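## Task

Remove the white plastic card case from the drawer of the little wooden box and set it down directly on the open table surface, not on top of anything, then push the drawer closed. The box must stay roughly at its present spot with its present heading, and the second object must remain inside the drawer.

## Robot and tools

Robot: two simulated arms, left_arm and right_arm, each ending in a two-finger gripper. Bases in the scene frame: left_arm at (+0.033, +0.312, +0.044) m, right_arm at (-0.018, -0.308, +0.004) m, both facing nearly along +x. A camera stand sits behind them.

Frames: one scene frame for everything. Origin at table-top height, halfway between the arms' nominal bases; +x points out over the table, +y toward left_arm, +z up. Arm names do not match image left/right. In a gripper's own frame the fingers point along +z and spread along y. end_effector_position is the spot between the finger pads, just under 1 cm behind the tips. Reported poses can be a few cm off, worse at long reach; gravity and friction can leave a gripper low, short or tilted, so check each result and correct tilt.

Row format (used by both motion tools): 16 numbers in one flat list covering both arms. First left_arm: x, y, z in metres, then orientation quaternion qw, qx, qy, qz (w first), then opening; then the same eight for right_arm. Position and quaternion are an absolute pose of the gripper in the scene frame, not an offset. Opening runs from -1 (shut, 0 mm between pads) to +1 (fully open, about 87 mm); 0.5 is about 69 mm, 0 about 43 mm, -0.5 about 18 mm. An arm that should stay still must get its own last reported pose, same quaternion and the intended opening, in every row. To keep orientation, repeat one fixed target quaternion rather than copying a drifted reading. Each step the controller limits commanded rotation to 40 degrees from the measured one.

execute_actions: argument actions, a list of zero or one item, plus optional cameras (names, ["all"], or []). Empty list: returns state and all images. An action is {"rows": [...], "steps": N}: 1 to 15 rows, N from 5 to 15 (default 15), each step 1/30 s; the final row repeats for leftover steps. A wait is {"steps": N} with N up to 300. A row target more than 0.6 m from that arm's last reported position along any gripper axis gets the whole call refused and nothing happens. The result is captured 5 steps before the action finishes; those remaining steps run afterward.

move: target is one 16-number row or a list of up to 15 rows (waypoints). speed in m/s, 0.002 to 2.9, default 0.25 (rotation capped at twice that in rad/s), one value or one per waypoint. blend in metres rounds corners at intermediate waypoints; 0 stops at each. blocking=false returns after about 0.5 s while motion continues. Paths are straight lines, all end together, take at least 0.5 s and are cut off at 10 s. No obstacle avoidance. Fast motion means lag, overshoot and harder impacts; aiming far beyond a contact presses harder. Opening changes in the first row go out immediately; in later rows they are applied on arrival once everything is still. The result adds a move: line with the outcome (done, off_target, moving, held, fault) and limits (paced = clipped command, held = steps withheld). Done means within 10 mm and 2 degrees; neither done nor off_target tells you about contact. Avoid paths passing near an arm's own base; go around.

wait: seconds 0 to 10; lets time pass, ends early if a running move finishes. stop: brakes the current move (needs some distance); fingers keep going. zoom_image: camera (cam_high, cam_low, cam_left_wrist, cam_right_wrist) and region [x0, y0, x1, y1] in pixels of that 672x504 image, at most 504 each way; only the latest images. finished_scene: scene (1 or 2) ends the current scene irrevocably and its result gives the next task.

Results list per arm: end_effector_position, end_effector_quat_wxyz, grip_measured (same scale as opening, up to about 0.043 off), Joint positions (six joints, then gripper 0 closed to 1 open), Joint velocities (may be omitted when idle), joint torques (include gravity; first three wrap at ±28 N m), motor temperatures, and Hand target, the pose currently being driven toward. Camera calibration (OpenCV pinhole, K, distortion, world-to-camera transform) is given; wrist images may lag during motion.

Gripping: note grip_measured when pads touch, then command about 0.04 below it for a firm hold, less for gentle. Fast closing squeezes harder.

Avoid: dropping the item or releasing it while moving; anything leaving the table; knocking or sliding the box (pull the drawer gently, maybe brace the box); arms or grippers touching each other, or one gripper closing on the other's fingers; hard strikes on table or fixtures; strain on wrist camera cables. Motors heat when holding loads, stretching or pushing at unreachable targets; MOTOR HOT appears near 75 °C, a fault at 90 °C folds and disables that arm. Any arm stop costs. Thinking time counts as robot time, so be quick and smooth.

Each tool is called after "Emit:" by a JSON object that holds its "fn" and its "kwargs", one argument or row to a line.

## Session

Emit:
{"fn": "execute_actions", "kwargs": {
  "actions": []
}}

Emit:
{"fn": "zoom_image", "kwargs": {
  "camera": "cam_high",
  "region": [220, 140, 420, 320]
}}

Scene clock: 0.00 s of 6000.00 s.
left_arm: end_effector_position=(+0.3957, +0.3447, +0.0645) grip_measured=+1.000 end_effector_quat_wxyz=(+0.508, -0.083, +0.853, +0.090) | right_arm: end_effector_position=(+0.3522, -0.3487, +0.0525) grip_measured=+1.000 end_effector_quat_wxyz=(+0.566, +0.091, +0.816, -0.076)
Joint positions: left_arm=[-0.026 1.561 0.39 0.665 -0.267 -0.068 1] | right_arm=[0.013 1.515 0.345 0.807 0.214 0.057 1]
Joint velocities: within noise
Joint torques (N m): no reading
Motor temperatures (°C): left_arm=[25 31 31 27 24 26 23] | right_arm=[25 28 27 27 27 28 27]
Heat: left arm: 31 °C; right arm: 28 °C.
Hand target: left_arm +0.3973, +0.3446, +0.0669; +0.510, -0.084, +0.851, +0.089 | right_arm +0.3573, -0.3489, +0.0612; +0.578, +0.092, +0.807, -0.075
camera_calibration:
cam_left_wrist: T_world_to_cam=[[0.242405, -0.967143, -0.0766379, 0.240447], [-0.94776, -0.219182, -0.231757, 0.490265], [0.207344, 0.128813, -0.96975, 0.0807564], [0, 0, 0, 1]] pos_world=[0.389624, 0.329601, 0.210363]
cam_right_wrist: T_world_to_cam=[[-0.225962, -0.973285, 0.040707, -0.26374], [-0.922062, 0.200216, -0.331231, 0.431656], [0.314232, -0.11238, -0.942671, 0.0397447], [0, 0, 0, 1]] pos_world=[0.32593, -0.338653, 0.19118]

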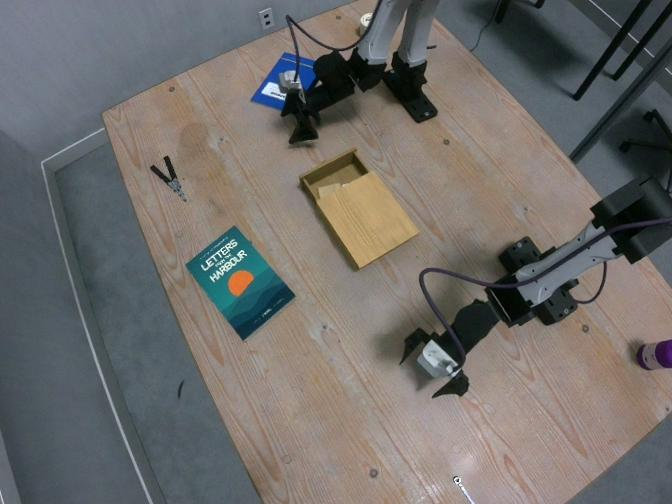

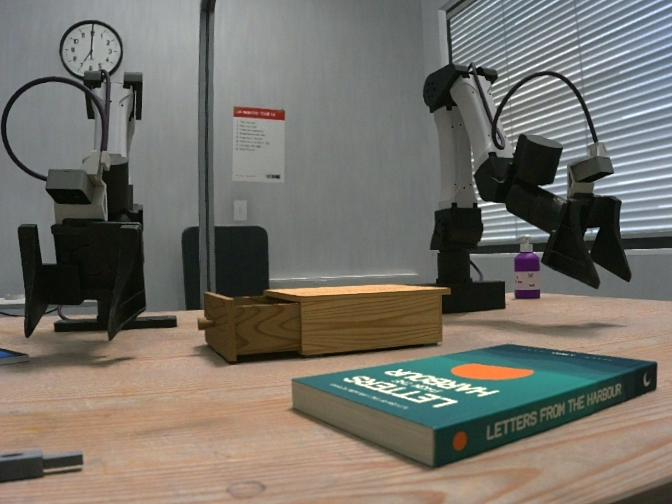

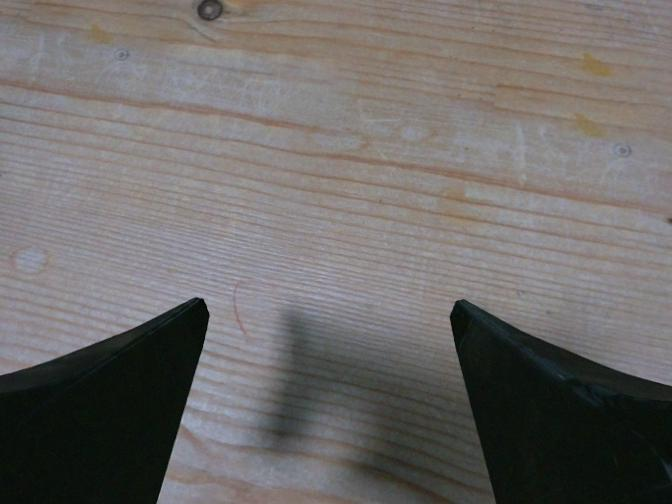

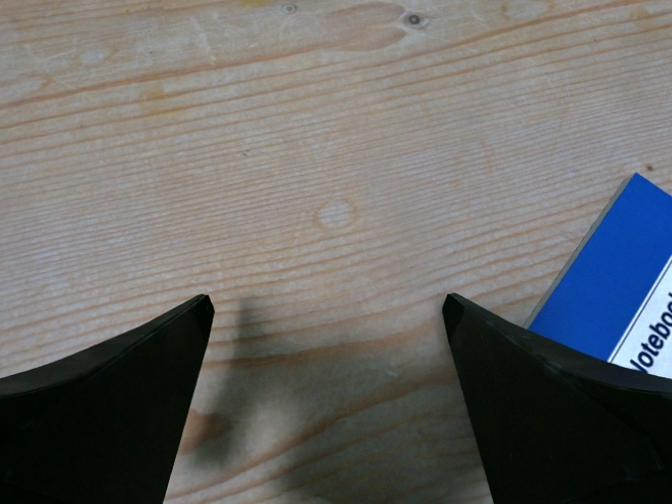

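Scaled by 2.520 from the camera's 672x504 image, which has a finer 960x720 frame.

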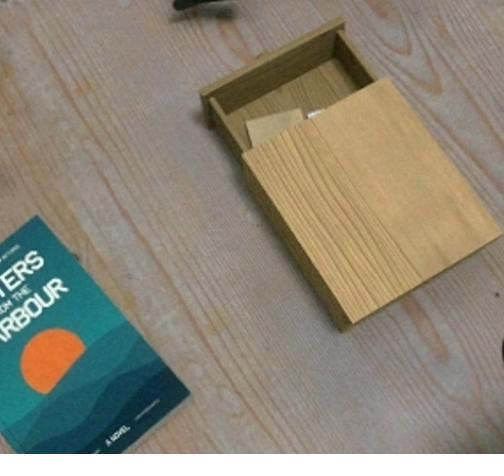

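Emit:
{"fn": "move", "kwargs": {
  "target": [0.3973,0.3446,0.0669,0.510,-0.084,0.851,0.089,1,0.315,-0.185,0.165,0.254,-0.192,0.947,0.051,-1],
  "cameras": ["cam_high","cam_right_wrist"]
}}

Scene clock: 2.87 s of 6000.00 s.
left_arm: end_effector_position=(+0.3957, +0.3447, +0.0645) grip_measured=+1.000 end_effector_quat_wxyz=(+0.508, -0.083, +0.853, +0.090) | right_arm: end_effector_position=(+0.3092, -0.1908, +0.1587) grip_measured=-0.973 end_effector_quat_wxyz=(+0.247, -0.184, +0.950, +0.045)
Joint positions: left_arm=[-0.026 1.561 0.39 0.665 -0.267 -0.068 1] | right_arm=[0.37 1.537 1.36 -0.886 -0.014 -0.039 0.013]
Joint torques (N m): left_arm=[0.03 -5.22 5.94 2.21 -0.09 0.13] | right_arm=[0.61 -4.34 11.73 1.08 -0.14 -0.25]
Heat: left arm: 31 °C; right arm: 28 °C.
Hand target: left_arm +0.3972, +0.3446, +0.0668; +0.510, -0.084, +0.851, +0.089 | right_arm +0.3148, -0.1851, +0.1650; +0.254, -0.192, +0.947, +0.051
Off the commanded pose: left_arm 0.003 m, 0 deg | right_arm 0.010 m, 1 deg.
Kept back: nothing.
move: done
camera_calibration:
cam_right_wrist: T_world_to_cam=[[0.388987, -0.921123, 0.0148749, -0.300161], [-0.860836, -0.357683, 0.361973, 0.160186], [-0.328101, -0.153608, -0.93207, 0.360214], [0, 0, 0, 1]] pos_world=[0.372839, -0.163857, 0.282226]
Images, in order (width x height): cam_high 672x504, cam_right_wrist 672x504.

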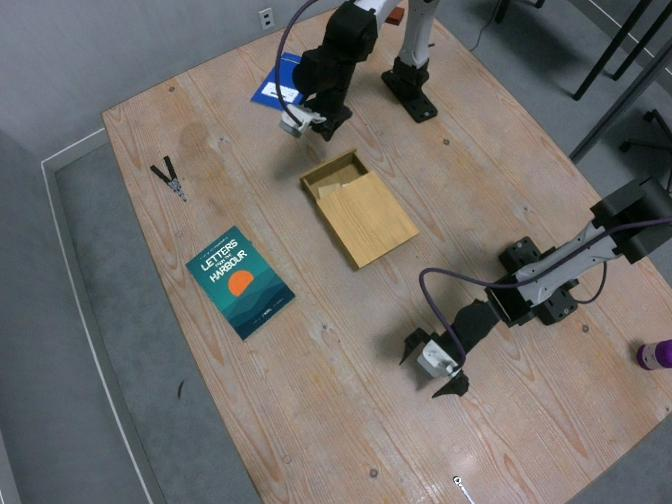

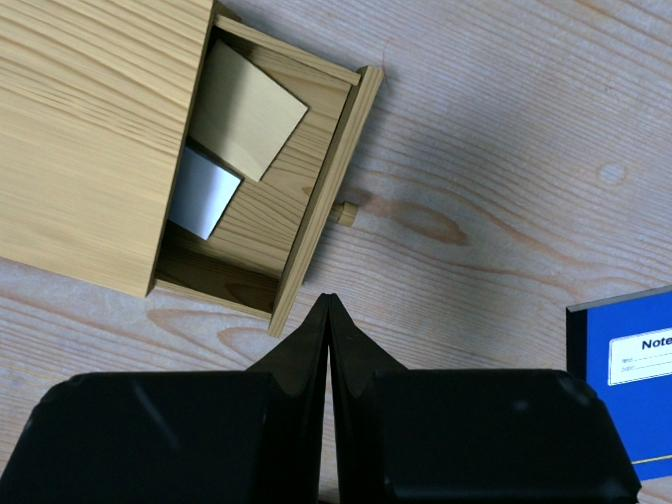

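Emit:
{"fn": "move", "kwargs": {
  "target": [
    [0.33,0.14,0.15,0.2408,0.3538,0.8988,-0.0948,-1,0.325,-0.152,0.125,0.254,-0.192,0.947,0.051,-1],
    [0.33,0.045,0.105,0.2408,0.3538,0.8988,-0.0948,-1,0.325,-0.152,0.055,0.254,-0.192,0.947,0.051,-1],
    [0.33,0.045,0.05,0.2408,0.3538,0.8988,-0.0948,-1,0.325,-0.156,0.053,0.254,-0.192,0.947,0.051,-1]
  ],
  "speed": [0.3,0.12,0.06],
  "blend": [0.03,0,0],
  "cameras": ["all"]
}}

Scene clock: 9.00 s of 6000.00 s.
left_arm: end_effector_position=(+0.3375, +0.0359, +0.0722) grip_measured=-0.993 end_effector_quat_wxyz=(+0.266, +0.355, +0.889, -0.111) | right_arm: end_effector_position=(+0.3206, -0.1553, +0.0564) grip_measured=-0.973 end_effector_quat_wxyz=(+0.249, -0.195, +0.947, +0.053)
Joint positions: left_arm=[-0.724 1.806 1.11 -0.291 0.027 0.023 0.004] | right_arm=[0.453 1.677 1.091 -0.471 0.005 0.016 0.013]
Joint torques (N m): left_arm=[-0.16 -5.53 4.67 1.69 -0.13 0.08] | right_arm=[-0.35 -5.57 7.43 1.35 0.04 -0.15]
Heat: left arm: 33 °C; right arm: 28 °C.
Hand target: left_arm +0.3295, +0.0455, +0.0511; +0.241, +0.354, +0.899, -0.095 | right_arm +0.3248, -0.1561, +0.0530; +0.254, -0.192, +0.947, +0.051
Off the commanded pose: left_arm 0.025 m, 4 deg | right_arm 0.006 m, 1 deg.
Kept back: nothing.
move: off_target (left_arm)
camera_calibration:
cam_left_wrist: T_world_to_cam=[[-0.687381, -0.726293, -0.00240125, 0.256273], [-0.701535, 0.663087, 0.261083, 0.218812], [-0.188031, 0.181148, -0.965313, 0.271268], [0, 0, 0, 1]] pos_world=[0.380668, -0.00810181, 0.205346]
cam_right_wrist: T_world_to_cam=[[0.412623, -0.910888, 0.00500767, -0.275766], [-0.851843, -0.383918, 0.356331, 0.213076], [-0.322655, -0.151296, -0.934347, 0.272883], [0, 0, 0, 1]] pos_world=[0.383341, -0.128103, 0.180422]

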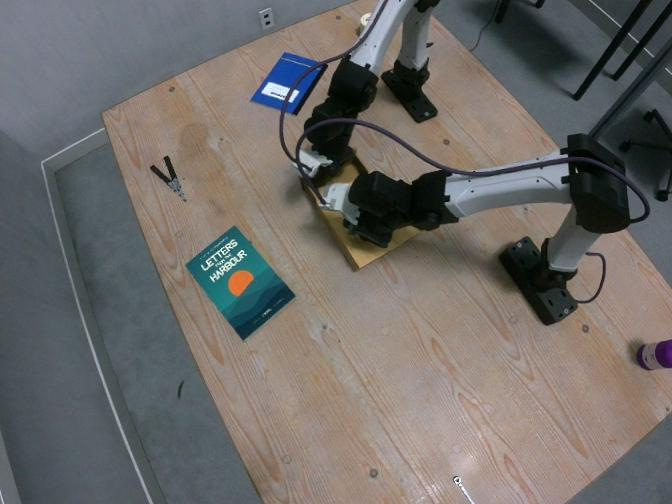

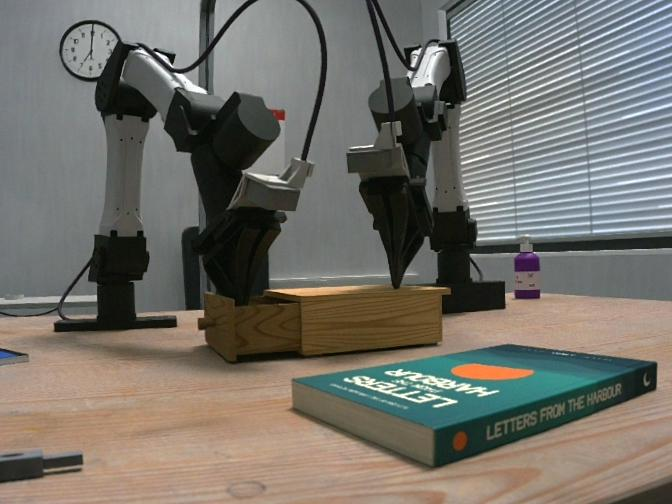

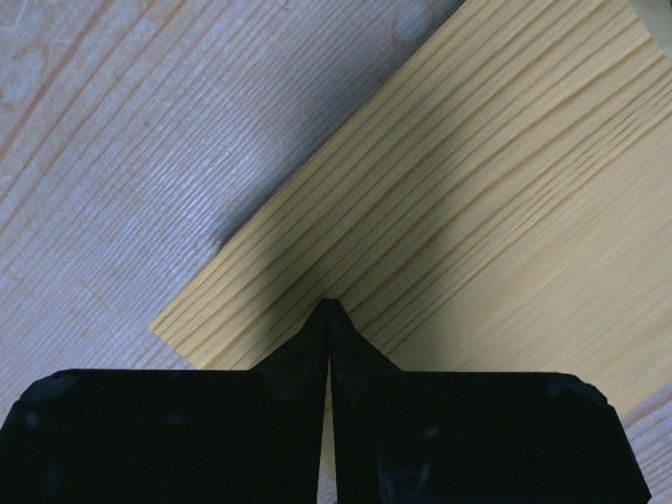

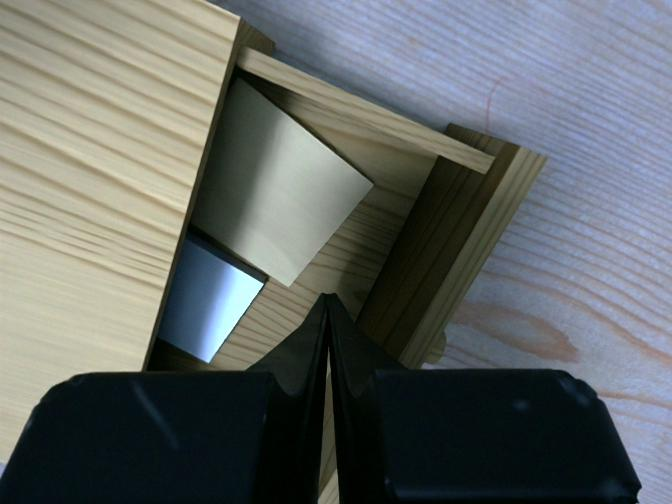

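Emit:
{"fn": "move", "kwargs": {
  "target": [
    [0.33,0.045,0.045,0.2408,0.3538,0.8988,-0.0948,-1,0.328,-0.158,0.045,0.254,-0.192,0.947,0.051,-1],
    [0.33,0.045,0.045,0.2408,0.3538,0.8988,-0.0948,-1,0.322,-0.210,0.045,0.254,-0.192,0.947,0.051,-1]
  ],
  "speed": [0.06,0.05],
  "cameras": ["all"]
}}

Scene clock: 11.27 s of 6000.00 s.
left_arm: end_effector_position=(+0.3440, +0.0284, +0.0719) grip_measured=-0.993 end_effector_quat_wxyz=(+0.284, +0.352, +0.884, -0.119) | right_arm: end_effector_position=(+0.3308, -0.1854, +0.0494) grip_measured=-0.973 end_effector_quat_wxyz=(+0.269, -0.197, +0.939, +0.085)
Joint positions: left_arm=[-0.727 1.816 1.102 -0.231 0.027 0.019 0.003] | right_arm=[0.32 1.647 1.007 -0.37 -0.12 -0.09 0.013]
Joint torques (N m): left_arm=[0.05 -5.55 4.71 1.29 -0.14 0.11] | right_arm=[-2.7 -7.62 5.71 0.78 0.44 -0.49]
Heat: left arm: 33 °C; right arm: 28 °C.
Hand target: left_arm +0.3297, +0.0452, +0.0466; +0.241, +0.354, +0.899, -0.095 | right_arm +0.3220, -0.2088, +0.0448; +0.253, -0.192, +0.947, +0.052
Off the commanded pose: left_arm 0.035 m, 6 deg | right_arm 0.026 m, 4 deg.
Kept back: nothing.
move: off_target (left_arm, right_arm)
camera_calibration:
cam_left_wrist: T_world_to_cam=[[-0.686483, -0.727145, -0.000961065, 0.254868], [-0.709288, 0.669332, 0.221146, 0.233829], [-0.160162, 0.152495, -0.97524, 0.26551], [0, 0, 0, 1]] pos_world=[0.383339, -0.0116717, 0.207471]
cam_right_wrist: T_world_to_cam=[[0.432797, -0.900452, -0.0432751, -0.309743], [-0.853153, -0.424626, 0.303024, 0.208191], [-0.291235, -0.0942276, -0.952, 0.265996], [0, 0, 0, 1]] pos_world=[0.389142, -0.165441, 0.176737]

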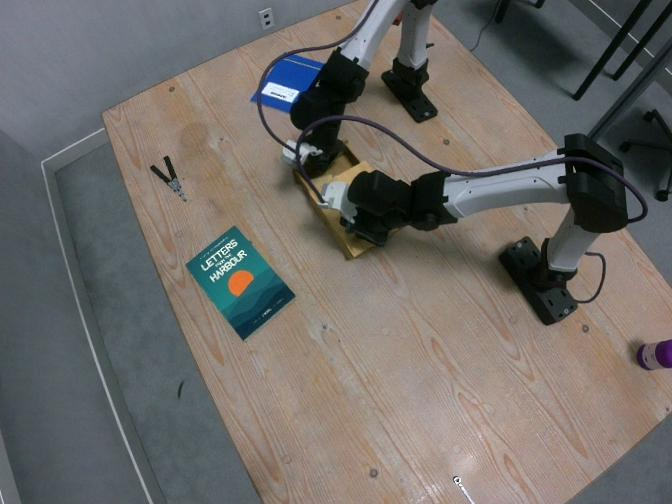

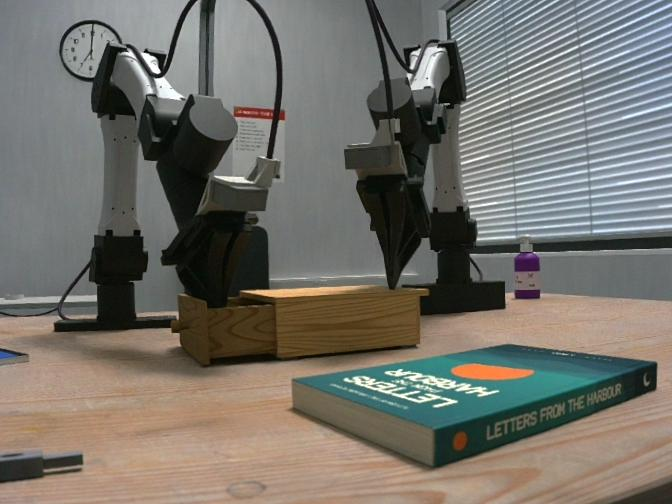

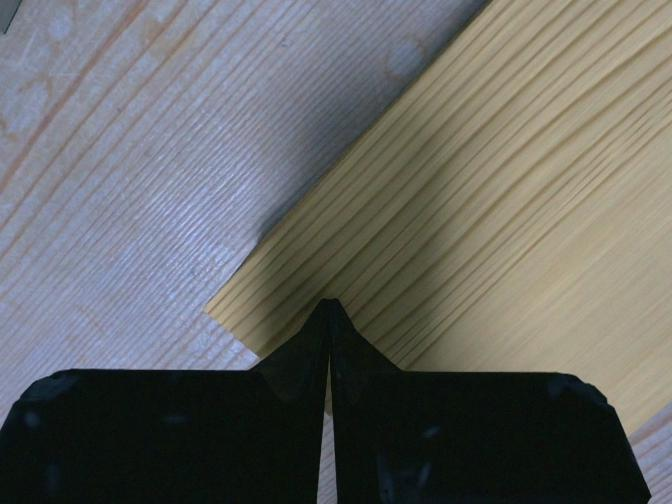

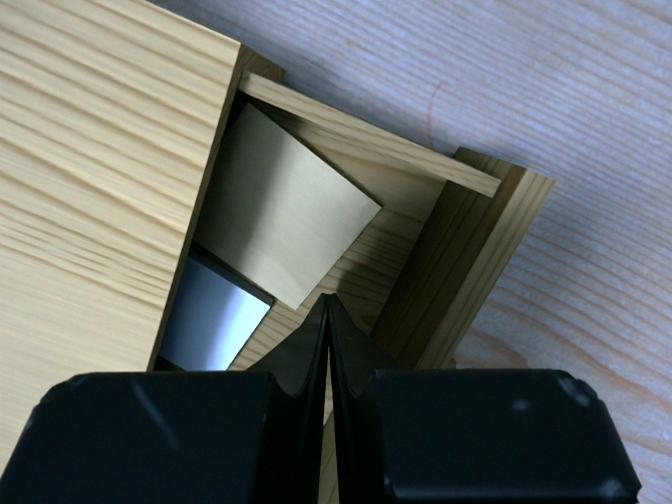

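Emit:
{"fn": "move", "kwargs": {
  "target": [
    [0.335,0.040,0.072,0.2408,0.3538,0.8988,-0.0948,-1,0.330,-0.182,0.055,0.254,-0.192,0.947,0.051,-1],
    [0.33,0.10,0.13,0.2408,0.3538,0.8988,-0.0948,-1,0.325,-0.18,0.12,0.254,-0.192,0.947,0.051,-1],
    [0.33,0.25,0.15,0.2408,0.3538,0.8988,-0.0948,-1,0.315,-0.20,0.165,0.2588,0,0.9659,0,-1]
  ],
  "speed": [0.08,0.15,0.3],
  "blend": [0,0.03,0],
  "cameras": ["cam_high","cam_right_wrist"]
}}

Emit:
{"fn": "zoom_image", "kwargs": {
  "camera": "cam_right_wrist",
  "region": [80, 80, 480, 380]
}}

Emit:
{"fn": "zoom_image", "kwargs": {
  "camera": "cam_high",
  "region": [260, 120, 440, 280]
}}

Scene clock: 16.10 s of 6000.00 s.
left_arm: end_effector_position=(+0.3316, +0.2517, +0.1460) grip_measured=-0.993 end_effector_quat_wxyz=(+0.236, +0.349, +0.902, -0.088) | right_arm: end_effector_position=(+0.3096, -0.2029, +0.1442) grip_measured=-0.973 end_effector_quat_wxyz=(+0.230, -0.006, +0.973, -0.006)
Joint positions: left_arm=[-0.104 1.425 1.058 -0.776 0.286 0.568 0.003] | right_arm=[0.386 1.581 1.363 -0.918 0.165 0.308 0.013]
Joint torques (N m): left_arm=[0.39 -5.86 7.19 1.3 0.35 0.24] | right_arm=[0.79 -8.18 11.62 0.92 0.28 -0.02]
Heat: left arm: 34 °C; right arm: 29 °C.
Hand target: left_arm +0.3300, +0.2500, +0.1500; +0.241, +0.354, +0.899, -0.095 | right_arm +0.3145, -0.2003, +0.1648; +0.259, +0.000, +0.966, +0.000
Off the commanded pose: left_arm 0.005 m, 1 deg | right_arm 0.022 m, 4 deg.
Kept back: nothing.
move: off_target (right_arm)
camera_calibration:
cam_right_wrist: T_world_to_cam=[[0.0281208, -0.999374, 0.0214701, -0.216362], [-0.914888, -0.0170782, 0.403347, 0.241256], [-0.402727, -0.0309852, -0.914795, 0.390488], [0, 0, 0, 1]] pos_world=[0.384067, -0.200007, 0.264553]
Images, in order (width x height): cam_high 672x504, cam_right_wrist 672x504.

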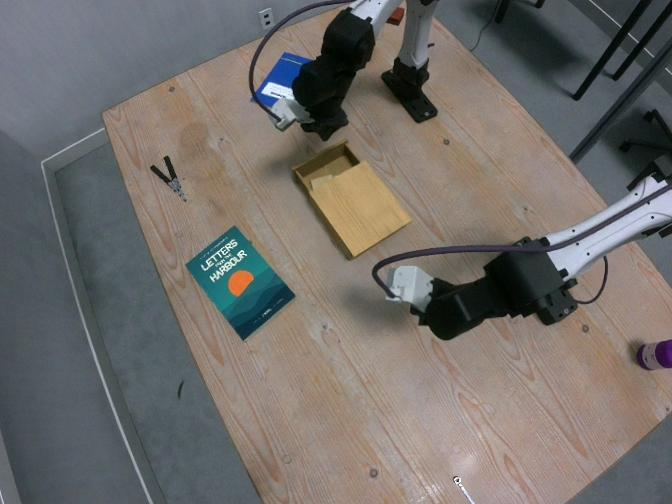

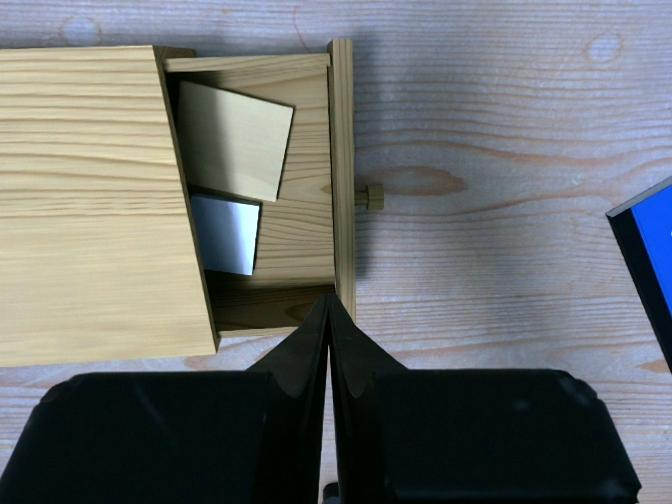

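Scaled by 1.260 from the camera's 672x504 image, which has a finer 960x720 frame.

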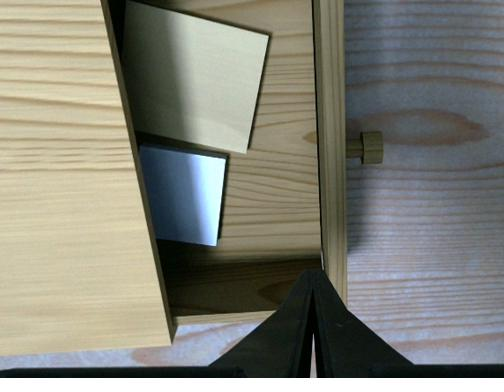

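Scaled by 2.800 from the camera's 672x504 image, which has a finer 960x720 frame.

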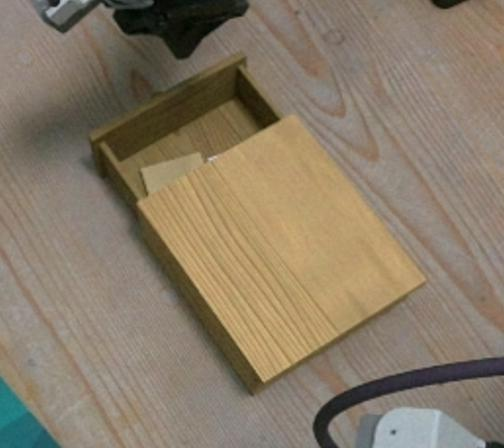

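Emit:
{"fn": "move", "kwargs": {
  "target": [
    [0.33,0.25,0.15,0.2408,0.3538,0.8988,-0.0948,-1,0.336,-0.172,0.13,0.2756,0,0.9613,0,-0.5],
    [0.33,0.25,0.15,0.2408,0.3538,0.8988,-0.0948,-1,0.336,-0.172,0.055,0.2756,0,0.9613,0,-0.5],
    [0.33,0.25,0.15,0.2408,0.3538,0.8988,-0.0948,-1,0.336,-0.172,0.055,0.2756,0,0.9613,0,0.2]
  ],
  "speed": [0.2,0.08,0.05],
  "cameras": ["cam_low","cam_high","cam_right_wrist"]
}}

Emit:
{"fn": "zoom_image", "kwargs": {
  "camera": "cam_low",
  "region": [150, 190, 310, 390]
}}

Scene clock: 20.30 s of 6000.00 s.
left_arm: end_effector_position=(+0.3313, +0.2515, +0.1459) grip_measured=-0.993 end_effector_quat_wxyz=(+0.236, +0.350, +0.902, -0.088) | right_arm: end_effector_position=(+0.3320, -0.1742, +0.0586) grip_measured=+0.198 end_effector_quat_wxyz=(+0.270, -0.004, +0.963, +0.001)
Joint positions: left_arm=[-0.104 1.425 1.058 -0.777 0.288 0.57 0.003] | right_arm=[0.453 1.684 1.102 -0.481 0.211 0.36 0.599]
Joint torques (N m): left_arm=[0.39 -5.87 7.2 1.33 0.36 0.22] | right_arm=[0.57 -5.33 7.71 1.35 0.22 -0.06]
Heat: left arm: 34 °C; right arm: 29 °C.
Hand target: left_arm +0.3300, +0.2500, +0.1500; +0.241, +0.354, +0.899, -0.095 | right_arm +0.3359, -0.1720, +0.0552; +0.276, +0.000, +0.961, +0.000
Off the commanded pose: left_arm 0.005 m, 1 deg | right_arm 0.006 m, 1 deg.
Kept back: nothing.
move: done
camera_calibration:
cam_right_wrist: T_world_to_cam=[[0.0269793, -0.999592, 0.00942339, -0.185422], [-0.945032, -0.0224315, 0.326207, 0.310418], [-0.325862, -0.0177062, -0.945251, 0.3007], [0, 0, 0, 1]] pos_world=[0.396344, -0.173059, 0.184724]
Images, in order (width x height): cam_high 672x504, cam_low 672x504, cam_right_wrist 672x504.

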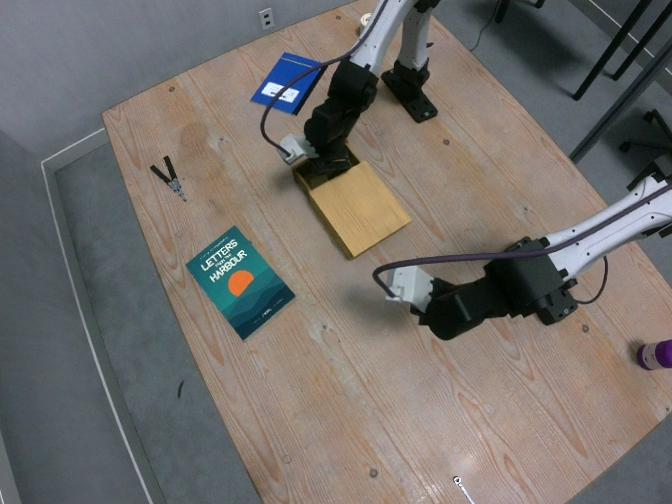

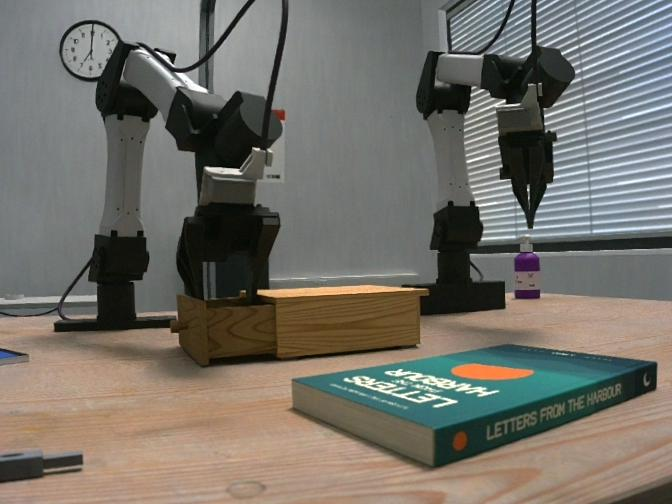

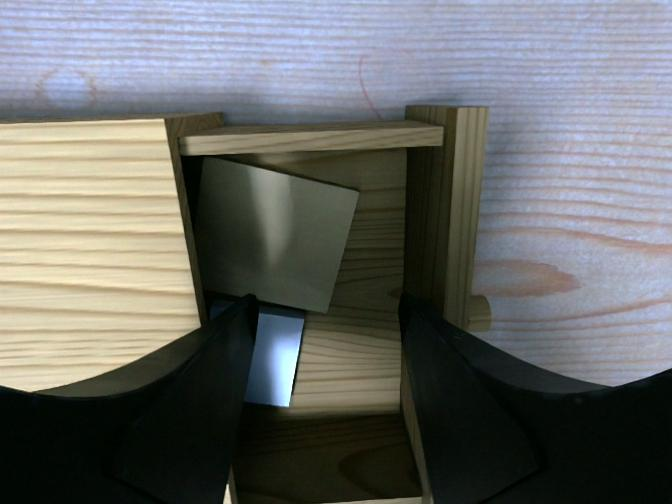

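Scaled by 2.520 from the camera's 672x504 image, which has a finer 960x720 frame.

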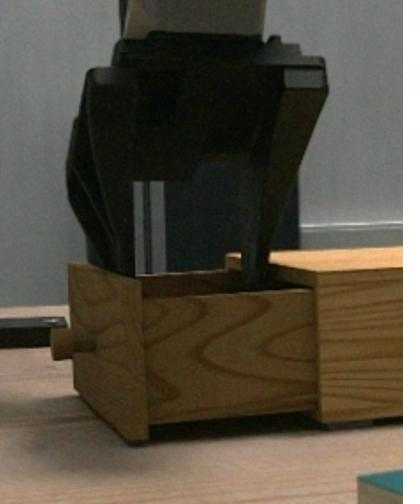

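Emit:
{"fn": "move", "kwargs": {
  "target": [
    [0.33,0.25,0.15,0.2408,0.3538,0.8988,-0.0948,-1,0.336,-0.172,0.055,0.2756,0,0.9613,0,0.45],
    [0.33,0.25,0.15,0.2408,0.3538,0.8988,-0.0948,-1,0.336,-0.172,0.055,0.2756,0,0.9613,0,0.75]
  ],
  "cameras": ["cam_low","cam_high","cam_right_wrist"]
}}

Scene clock: 22.43 s of 6000.00 s.
left_arm: end_effector_position=(+0.3313, +0.2515, +0.1459) grip_measured=-0.993 end_effector_quat_wxyz=(+0.236, +0.350, +0.902, -0.088) | right_arm: end_effector_position=(+0.3339, -0.1771, +0.0592) grip_measured=+0.748 end_effector_quat_wxyz=(+0.274, -0.002, +0.962, -0.006)
Joint positions: left_arm=[-0.104 1.425 1.058 -0.777 0.288 0.57 0.003] | right_arm=[0.452 1.684 1.102 -0.478 0.228 0.359 0.874]
Joint torques (N m): left_arm=[0.38 -5.93 7.21 1.34 0.36 0.23] | right_arm=[0.65 -5.29 7.76 1.32 0.06 -0.02]
Heat: left arm: 34 °C; right arm: 29 °C.
Hand target: left_arm +0.3300, +0.2500, +0.1500; +0.241, +0.354, +0.899, -0.095 | right_arm +0.3359, -0.1720, +0.0552; +0.276, +0.000, +0.961, +0.000
Off the commanded pose: left_arm 0.005 m, 1 deg | right_arm 0.007 m, 1 deg.
Kept back: nothing.
move: done
camera_calibration:
cam_right_wrist: T_world_to_cam=[[0.0185571, -0.999579, 0.022319, -0.186324], [-0.947991, -0.0104962, 0.318125, 0.315464], [-0.317757, -0.0270616, -0.947786, 0.297621], [0, 0, 0, 1]] pos_world=[0.397086, -0.17488, 0.185882]
Images, in order (width x height): cam_high 672x504, cam_low 672x504, cam_right_wrist 672x504.

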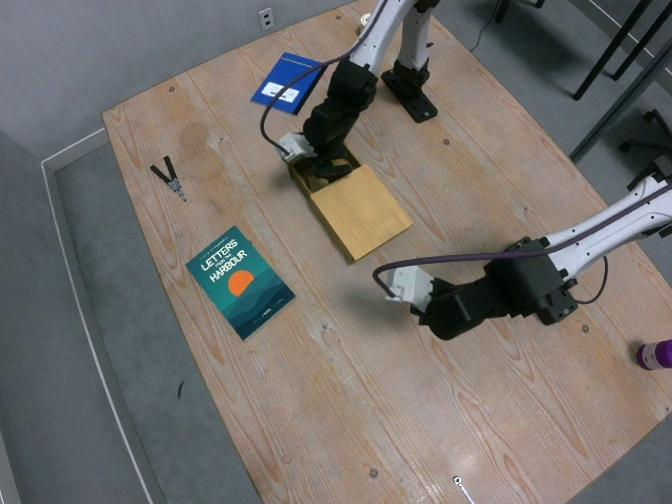

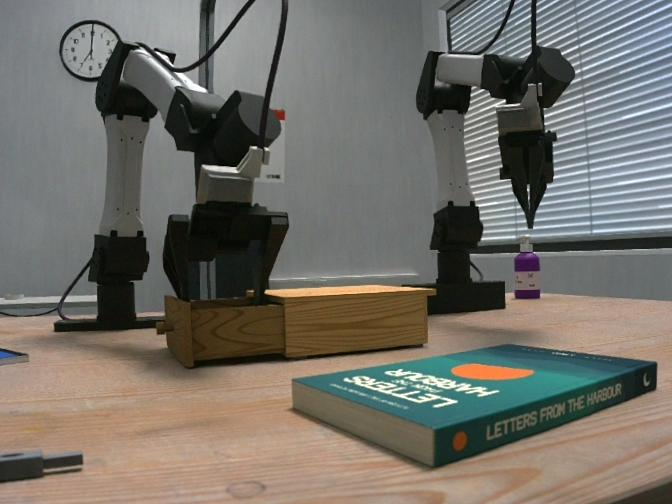

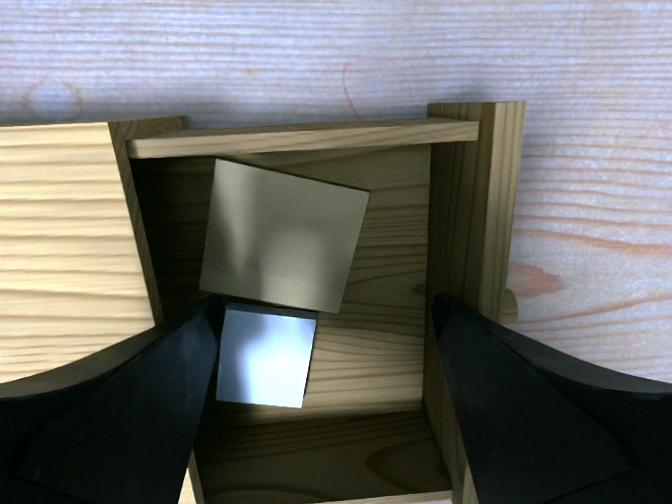

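Emit:
{"fn": "move", "kwargs": {
  "target": [
    [0.33,0.25,0.15,0.2408,0.3538,0.8988,-0.0948,-1,0.336,-0.174,0.055,0.2756,0,0.9613,0,1],
    [0.33,0.25,0.15,0.2408,0.3538,0.8988,-0.0948,-1,0.336,-0.174,0.055,0.2756,0,0.9613,0,0.4],
    [0.33,0.25,0.15,0.2408,0.3538,0.8988,-0.0948,-1,0.300,-0.174,0.15,0.1736,0,0.9848,0,0.4]
  ],
  "speed": [0.1,0.1,0.2],
  "cameras": ["cam_low","cam_high","cam_right_wrist"]
}}

Emit:
{"fn": "zoom_image", "kwargs": {
  "camera": "cam_high",
  "region": [260, 120, 440, 280]
}}

Scene clock: 25.97 s of 6000.00 s.
left_arm: end_effector_position=(+0.3313, +0.2515, +0.1459) grip_measured=-0.993 end_effector_quat_wxyz=(+0.236, +0.350, +0.902, -0.088) | right_arm: end_effector_position=(+0.2960, -0.1781, +0.1441) grip_measured=+0.400 end_effector_quat_wxyz=(+0.168, -0.005, +0.986, -0.008)
Joint positions: left_arm=[-0.104 1.425 1.058 -0.777 0.288 0.57 0.003] | right_arm=[0.452 1.684 1.502 -1.084 0.15 0.388 0.7]
Joint torques (N m): left_arm=[0.38 -5.83 7.21 1.34 0.36 0.24] | right_arm=[0.08 -6.05 10.91 0.68 0.02 -0.04]
Heat: left arm: 35 °C; right arm: 30 °C.
Hand target: left_arm +0.3300, +0.2500, +0.1500; +0.241, +0.354, +0.899, -0.095 | right_arm +0.2999, -0.1741, +0.1500; +0.174, +0.000, +0.985, +0.000
Off the commanded pose: left_arm 0.005 m, 1 deg | right_arm 0.008 m, 1 deg.
Kept back: nothing.
move: done
camera_calibration:
cam_right_wrist: T_world_to_cam=[[0.0271538, -0.999354, 0.0235495, -0.191238], [-0.857349, -0.0111686, 0.514615, 0.197321], [-0.514019, -0.0341639, -0.857098, 0.409759], [0, 0, 0, 1]] pos_world=[0.38499, -0.174911, 0.254162]
Images, in order (width x height): cam_high 672x504, cam_low 672x504, cam_right_wrist 672x504.

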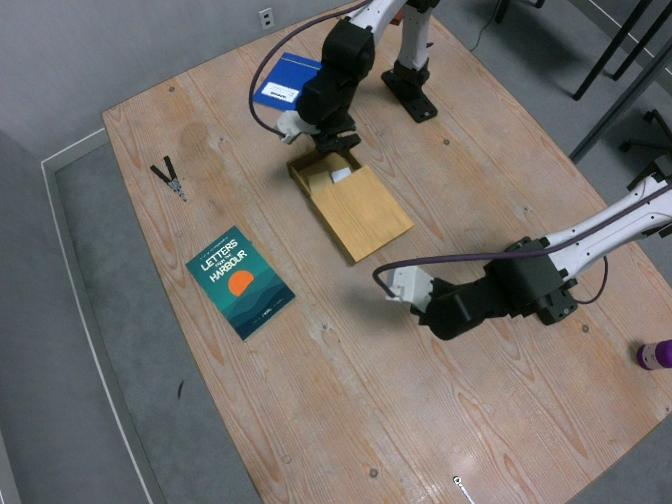

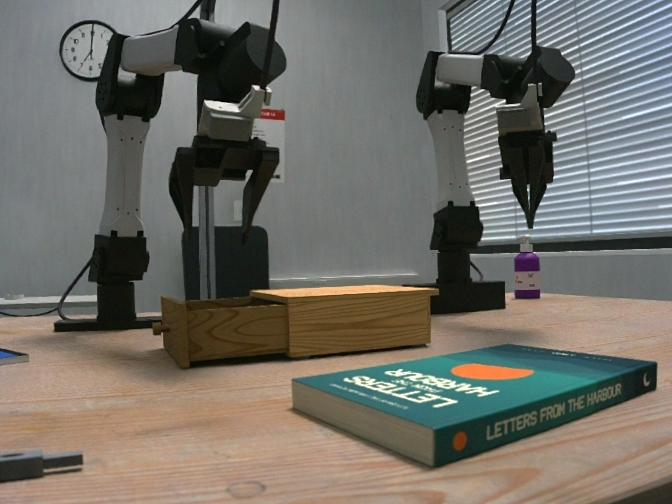

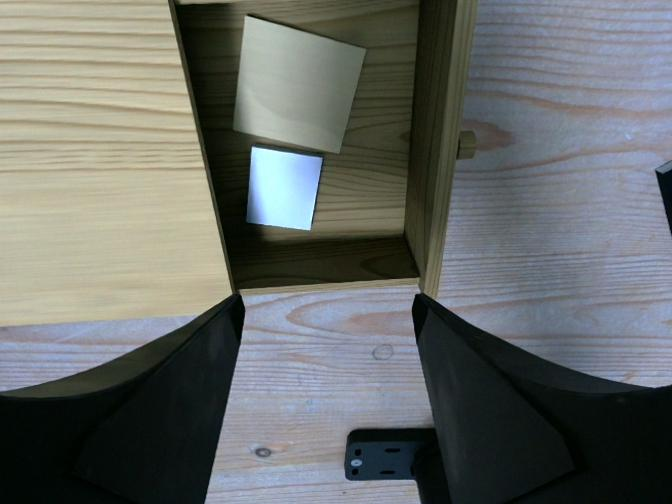

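Scaled by 2.800 from the camera's 672x504 image, which has a finer 960x720 frame.

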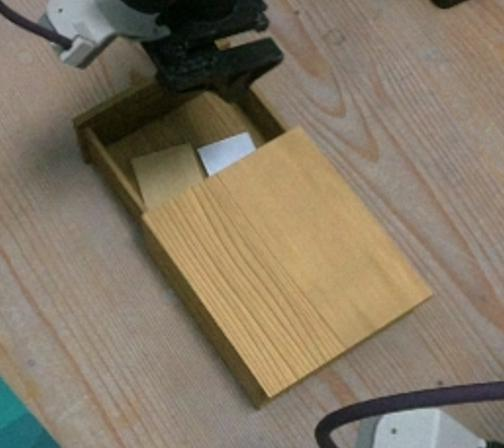

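Emit:
{"fn": "move", "kwargs": {
  "target": [
    [0.33,0.25,0.15,0.2408,0.3538,0.8988,-0.0948,-1,0.302,-0.152,0.10,0.1653,0.067,0.9742,0.1381,0.1],
    [0.33,0.25,0.15,0.2408,0.3538,0.8988,-0.0948,-1,0.301,-0.149,0.050,0.1653,0.067,0.9742,0.1381,0.1]
  ],
  "speed": [0.2,0.06],
  "cameras": ["cam_low","cam_right_wrist"]
}}

Emit:
{"fn": "zoom_image", "kwargs": {
  "camera": "cam_right_wrist",
  "region": [180, 200, 500, 500]
}}

Scene clock: 29.37 s of 6000.00 s.
left_arm: end_effector_position=(+0.3313, +0.2515, +0.1459) grip_measured=-0.993 end_effector_quat_wxyz=(+0.236, +0.350, +0.902, -0.088) | right_arm: end_effector_position=(+0.2983, -0.1529, +0.0523) grip_measured=+0.100 end_effector_quat_wxyz=(+0.162, +0.066, +0.976, +0.132)
Joint positions: left_arm=[-0.104 1.425 1.058 -0.777 0.288 0.57 0.003] | right_arm=[0.373 1.683 1.092 -0.574 -0.111 0.5 0.55]
Joint torques (N m): left_arm=[0.38 -5.87 7.21 1.34 0.35 0.24] | right_arm=[0.47 -5.63 7.3 1.16 -0.11 -0.06]
Heat: left arm: 35 °C; right arm: 30 °C.
Hand target: left_arm +0.3300, +0.2500, +0.1500; +0.241, +0.354, +0.899, -0.095 | right_arm +0.3009, -0.1490, +0.0501; +0.165, +0.067, +0.974, +0.138
Off the commanded pose: left_arm 0.005 m, 1 deg | right_arm 0.005 m, 1 deg.
Kept back: nothing.
move: done
camera_calibration:
cam_right_wrist: T_world_to_cam=[[-0.0654503, -0.959373, -0.274444, -0.114588], [-0.856817, -0.0869361, 0.508239, 0.235298], [-0.511449, 0.268413, -0.816317, 0.376436], [0, 0, 0, 1]] pos_world=[0.386636, -0.190517, 0.156256]
Images, in order (width x height): cam_low 672x504, cam_right_wrist 672x504.

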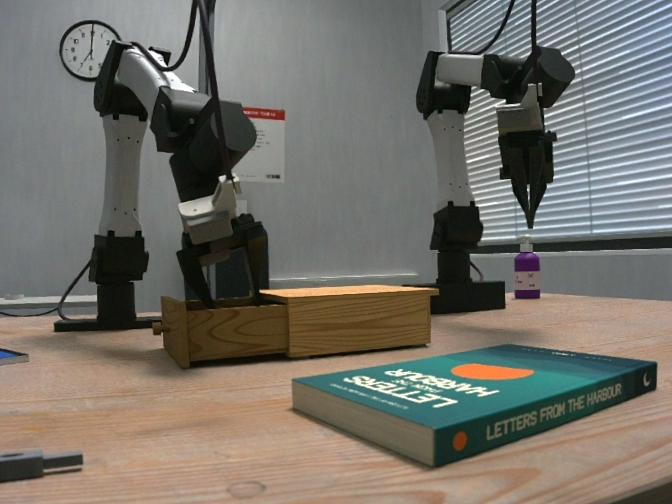

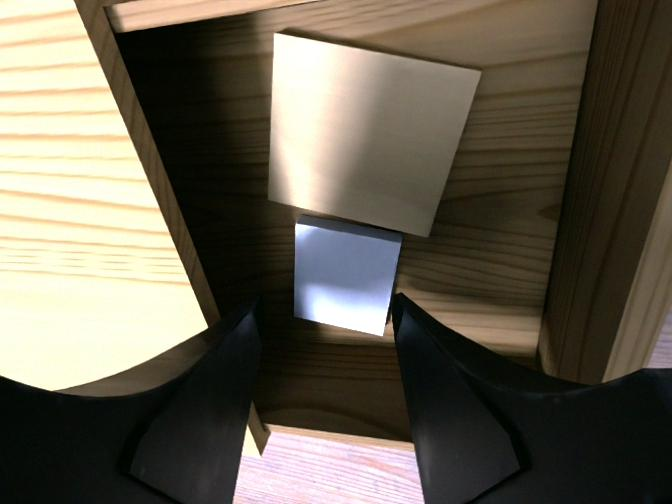

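Scaled by 1.575 from the camera's 672x504 image, which has a finer 960x720 frame.

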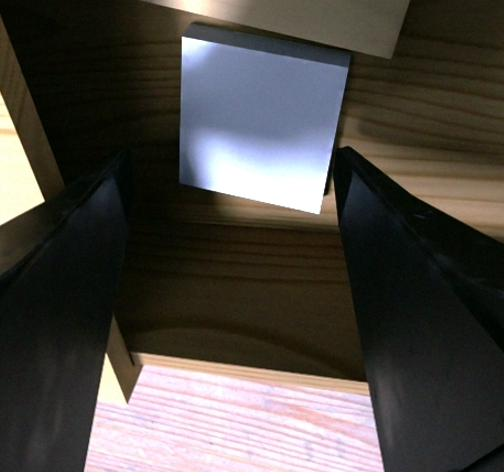

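Emit:
{"fn": "move", "kwargs": {
  "target": [0.33,0.25,0.15,0.2408,0.3538,0.8988,-0.0948,-1,0.300,-0.155,0.026,0.1653,0.067,0.9742,0.1381,0.1],
  "speed": 0.05,
  "cameras": ["cam_low","cam_right_wrist"]
}}

Emit:
{"fn": "zoom_image", "kwargs": {
  "camera": "cam_right_wrist",
  "region": [180, 200, 500, 500]
}}

Scene clock: 30.37 s of 6000.00 s.
left_arm: end_effector_position=(+0.3313, +0.2515, +0.1459) grip_measured=-0.993 end_effector_quat_wxyz=(+0.236, +0.350, +0.902, -0.088) | right_arm: end_effector_position=(+0.2954, -0.1560, +0.0371) grip_measured=+0.100 end_effector_quat_wxyz=(+0.161, +0.069, +0.975, +0.134)
Joint positions: left_arm=[-0.104 1.425 1.058 -0.777 0.288 0.57 0.003] | right_arm=[0.364 1.691 1.035 -0.508 -0.117 0.5 0.55]
Joint torques (N m): left_arm=[0.34 -5.89 7.27 1.33 0.36 0.23] | right_arm=[-0.35 -4.12 5.63 1.5 -0.1 -0.27]
Heat: left arm: 35 °C; right arm: 30 °C.
Hand target: left_arm +0.3300, +0.2500, +0.1500; +0.241, +0.354, +0.899, -0.095 | right_arm +0.2994, -0.1552, +0.0265; +0.165, +0.067, +0.974, +0.138
Off the commanded pose: left_arm 0.005 m, 1 deg | right_arm 0.012 m, 1 deg.
Kept back: nothing.
move: off_target (right_arm)
camera_calibration:
cam_right_wrist: T_world_to_cam=[[-0.0719461, -0.957447, -0.279499, -0.119568], [-0.856575, -0.0842506, 0.509099, 0.240681], [-0.510983, 0.276039, -0.814063, 0.364374], [0, 0, 0, 1]] pos_world=[0.383747, -0.194784, 0.140674]
Images, in order (width x height): cam_low 672x504, cam_right_wrist 672x504.

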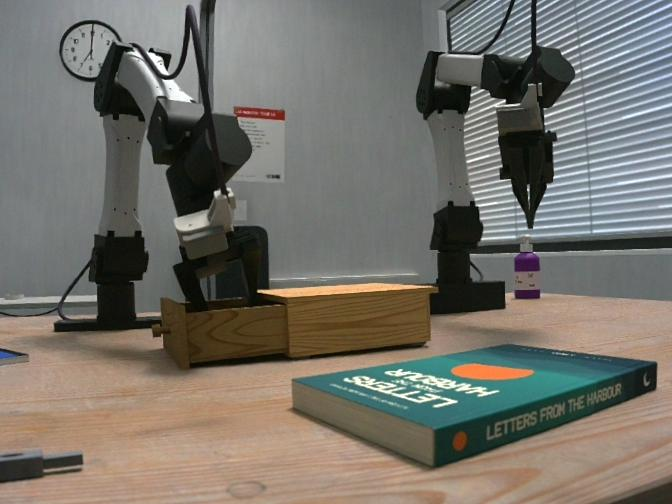

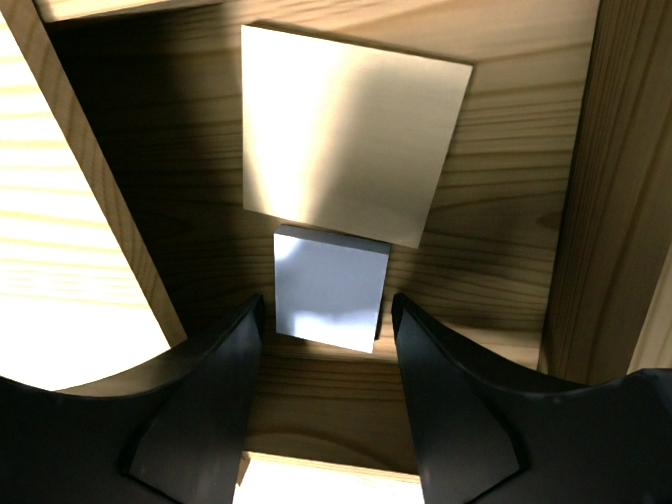

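Scaled by 1.575 from the camera's 672x504 image, which has a finer 960x720 frame.

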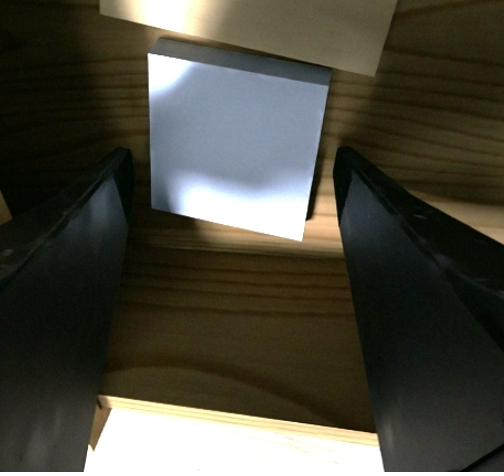

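Emit:
{"fn": "move", "kwargs": {
  "target": [
    [0.33,0.25,0.15,0.2408,0.3538,0.8988,-0.0948,-1,0.300,-0.155,0.030,0.1653,0.067,0.9742,0.1381,-0.25],
    [0.33,0.25,0.15,0.2408,0.3538,0.8988,-0.0948,-1,0.300,-0.157,0.17,0.1653,0.067,0.9742,0.1381,-0.25]
  ],
  "speed": 0.08,
  "cameras": ["cam_low","cam_high","cam_right_wrist"]
}}

Scene clock: 33.63 s of 6000.00 s.
left_arm: end_effector_position=(+0.3313, +0.2515, +0.1459) grip_measured=-0.993 end_effector_quat_wxyz=(+0.236, +0.350, +0.902, -0.088) | right_arm: end_effector_position=(+0.2954, -0.1570, +0.1498) grip_measured=-0.250 end_effector_quat_wxyz=(+0.140, +0.072, +0.980, +0.125)
Joint positions: left_arm=[-0.104 1.425 1.058 -0.777 0.288 0.57 0.003] | right_arm=[0.361 1.653 1.463 -1.021 -0.118 0.498 0.375]
Joint torques (N m): left_arm=[0.39 -5.82 7.23 1.34 0.35 0.24] | right_arm=[-0.61 -8.83 11.15 0.81 -0.08 -0.31]
Motor temperatures (°C): left_arm=[25 34 36 29 24 26 23] | right_arm=[25 30 30 29 27 28 27]
Heat: left arm: 36 °C; right arm: 30 °C.
Hand target: left_arm +0.3300, +0.2500, +0.1500; +0.241, +0.354, +0.899, -0.095 | right_arm +0.2995, -0.1571, +0.1697; +0.165, +0.067, +0.974, +0.138
Off the commanded pose: left_arm 0.005 m, 1 deg | right_arm 0.021 m, 3 deg.
Kept back: nothing.
move: off_target (right_arm)
camera_calibration:
cam_right_wrist: T_world_to_cam=[[-0.0852045, -0.961588, -0.260938, -0.0884673], [-0.832974, -0.0749549, 0.548211, 0.171856], [-0.546712, 0.264065, -0.794592, 0.462107], [0, 0, 0, 1]] pos_world=[0.388253, -0.194214, 0.249888]
Images, in order (width x height): cam_high 672x504, cam_low 672x504, cam_right_wrist 672x504.

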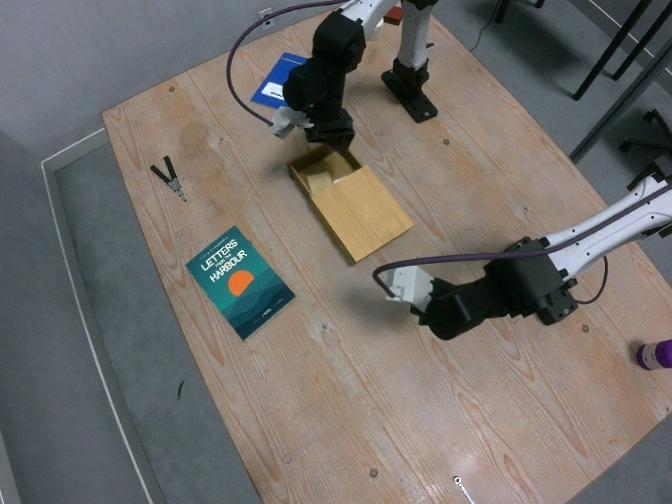

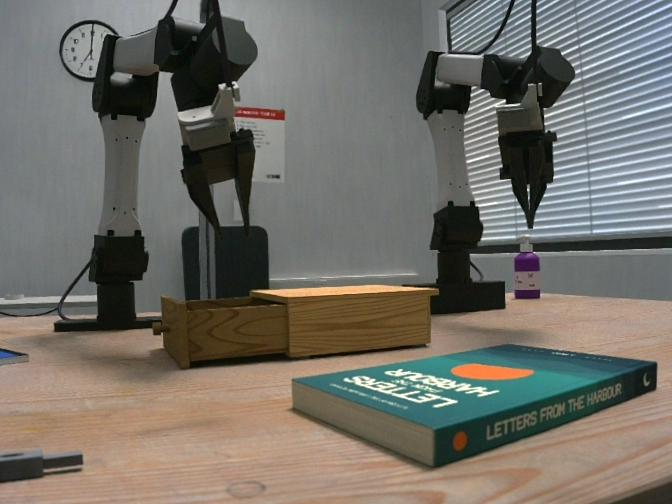

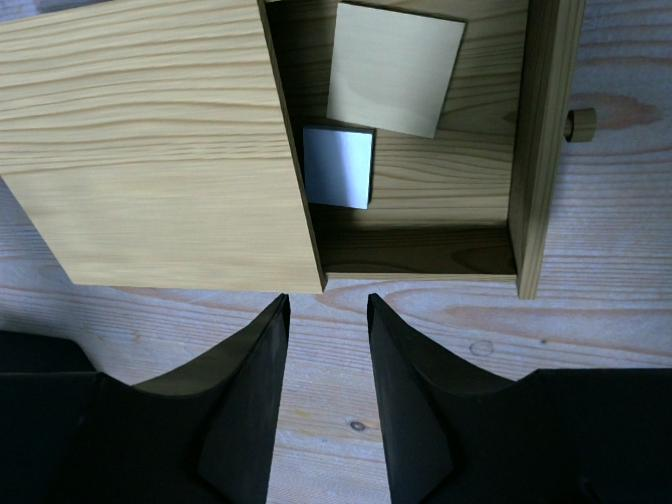

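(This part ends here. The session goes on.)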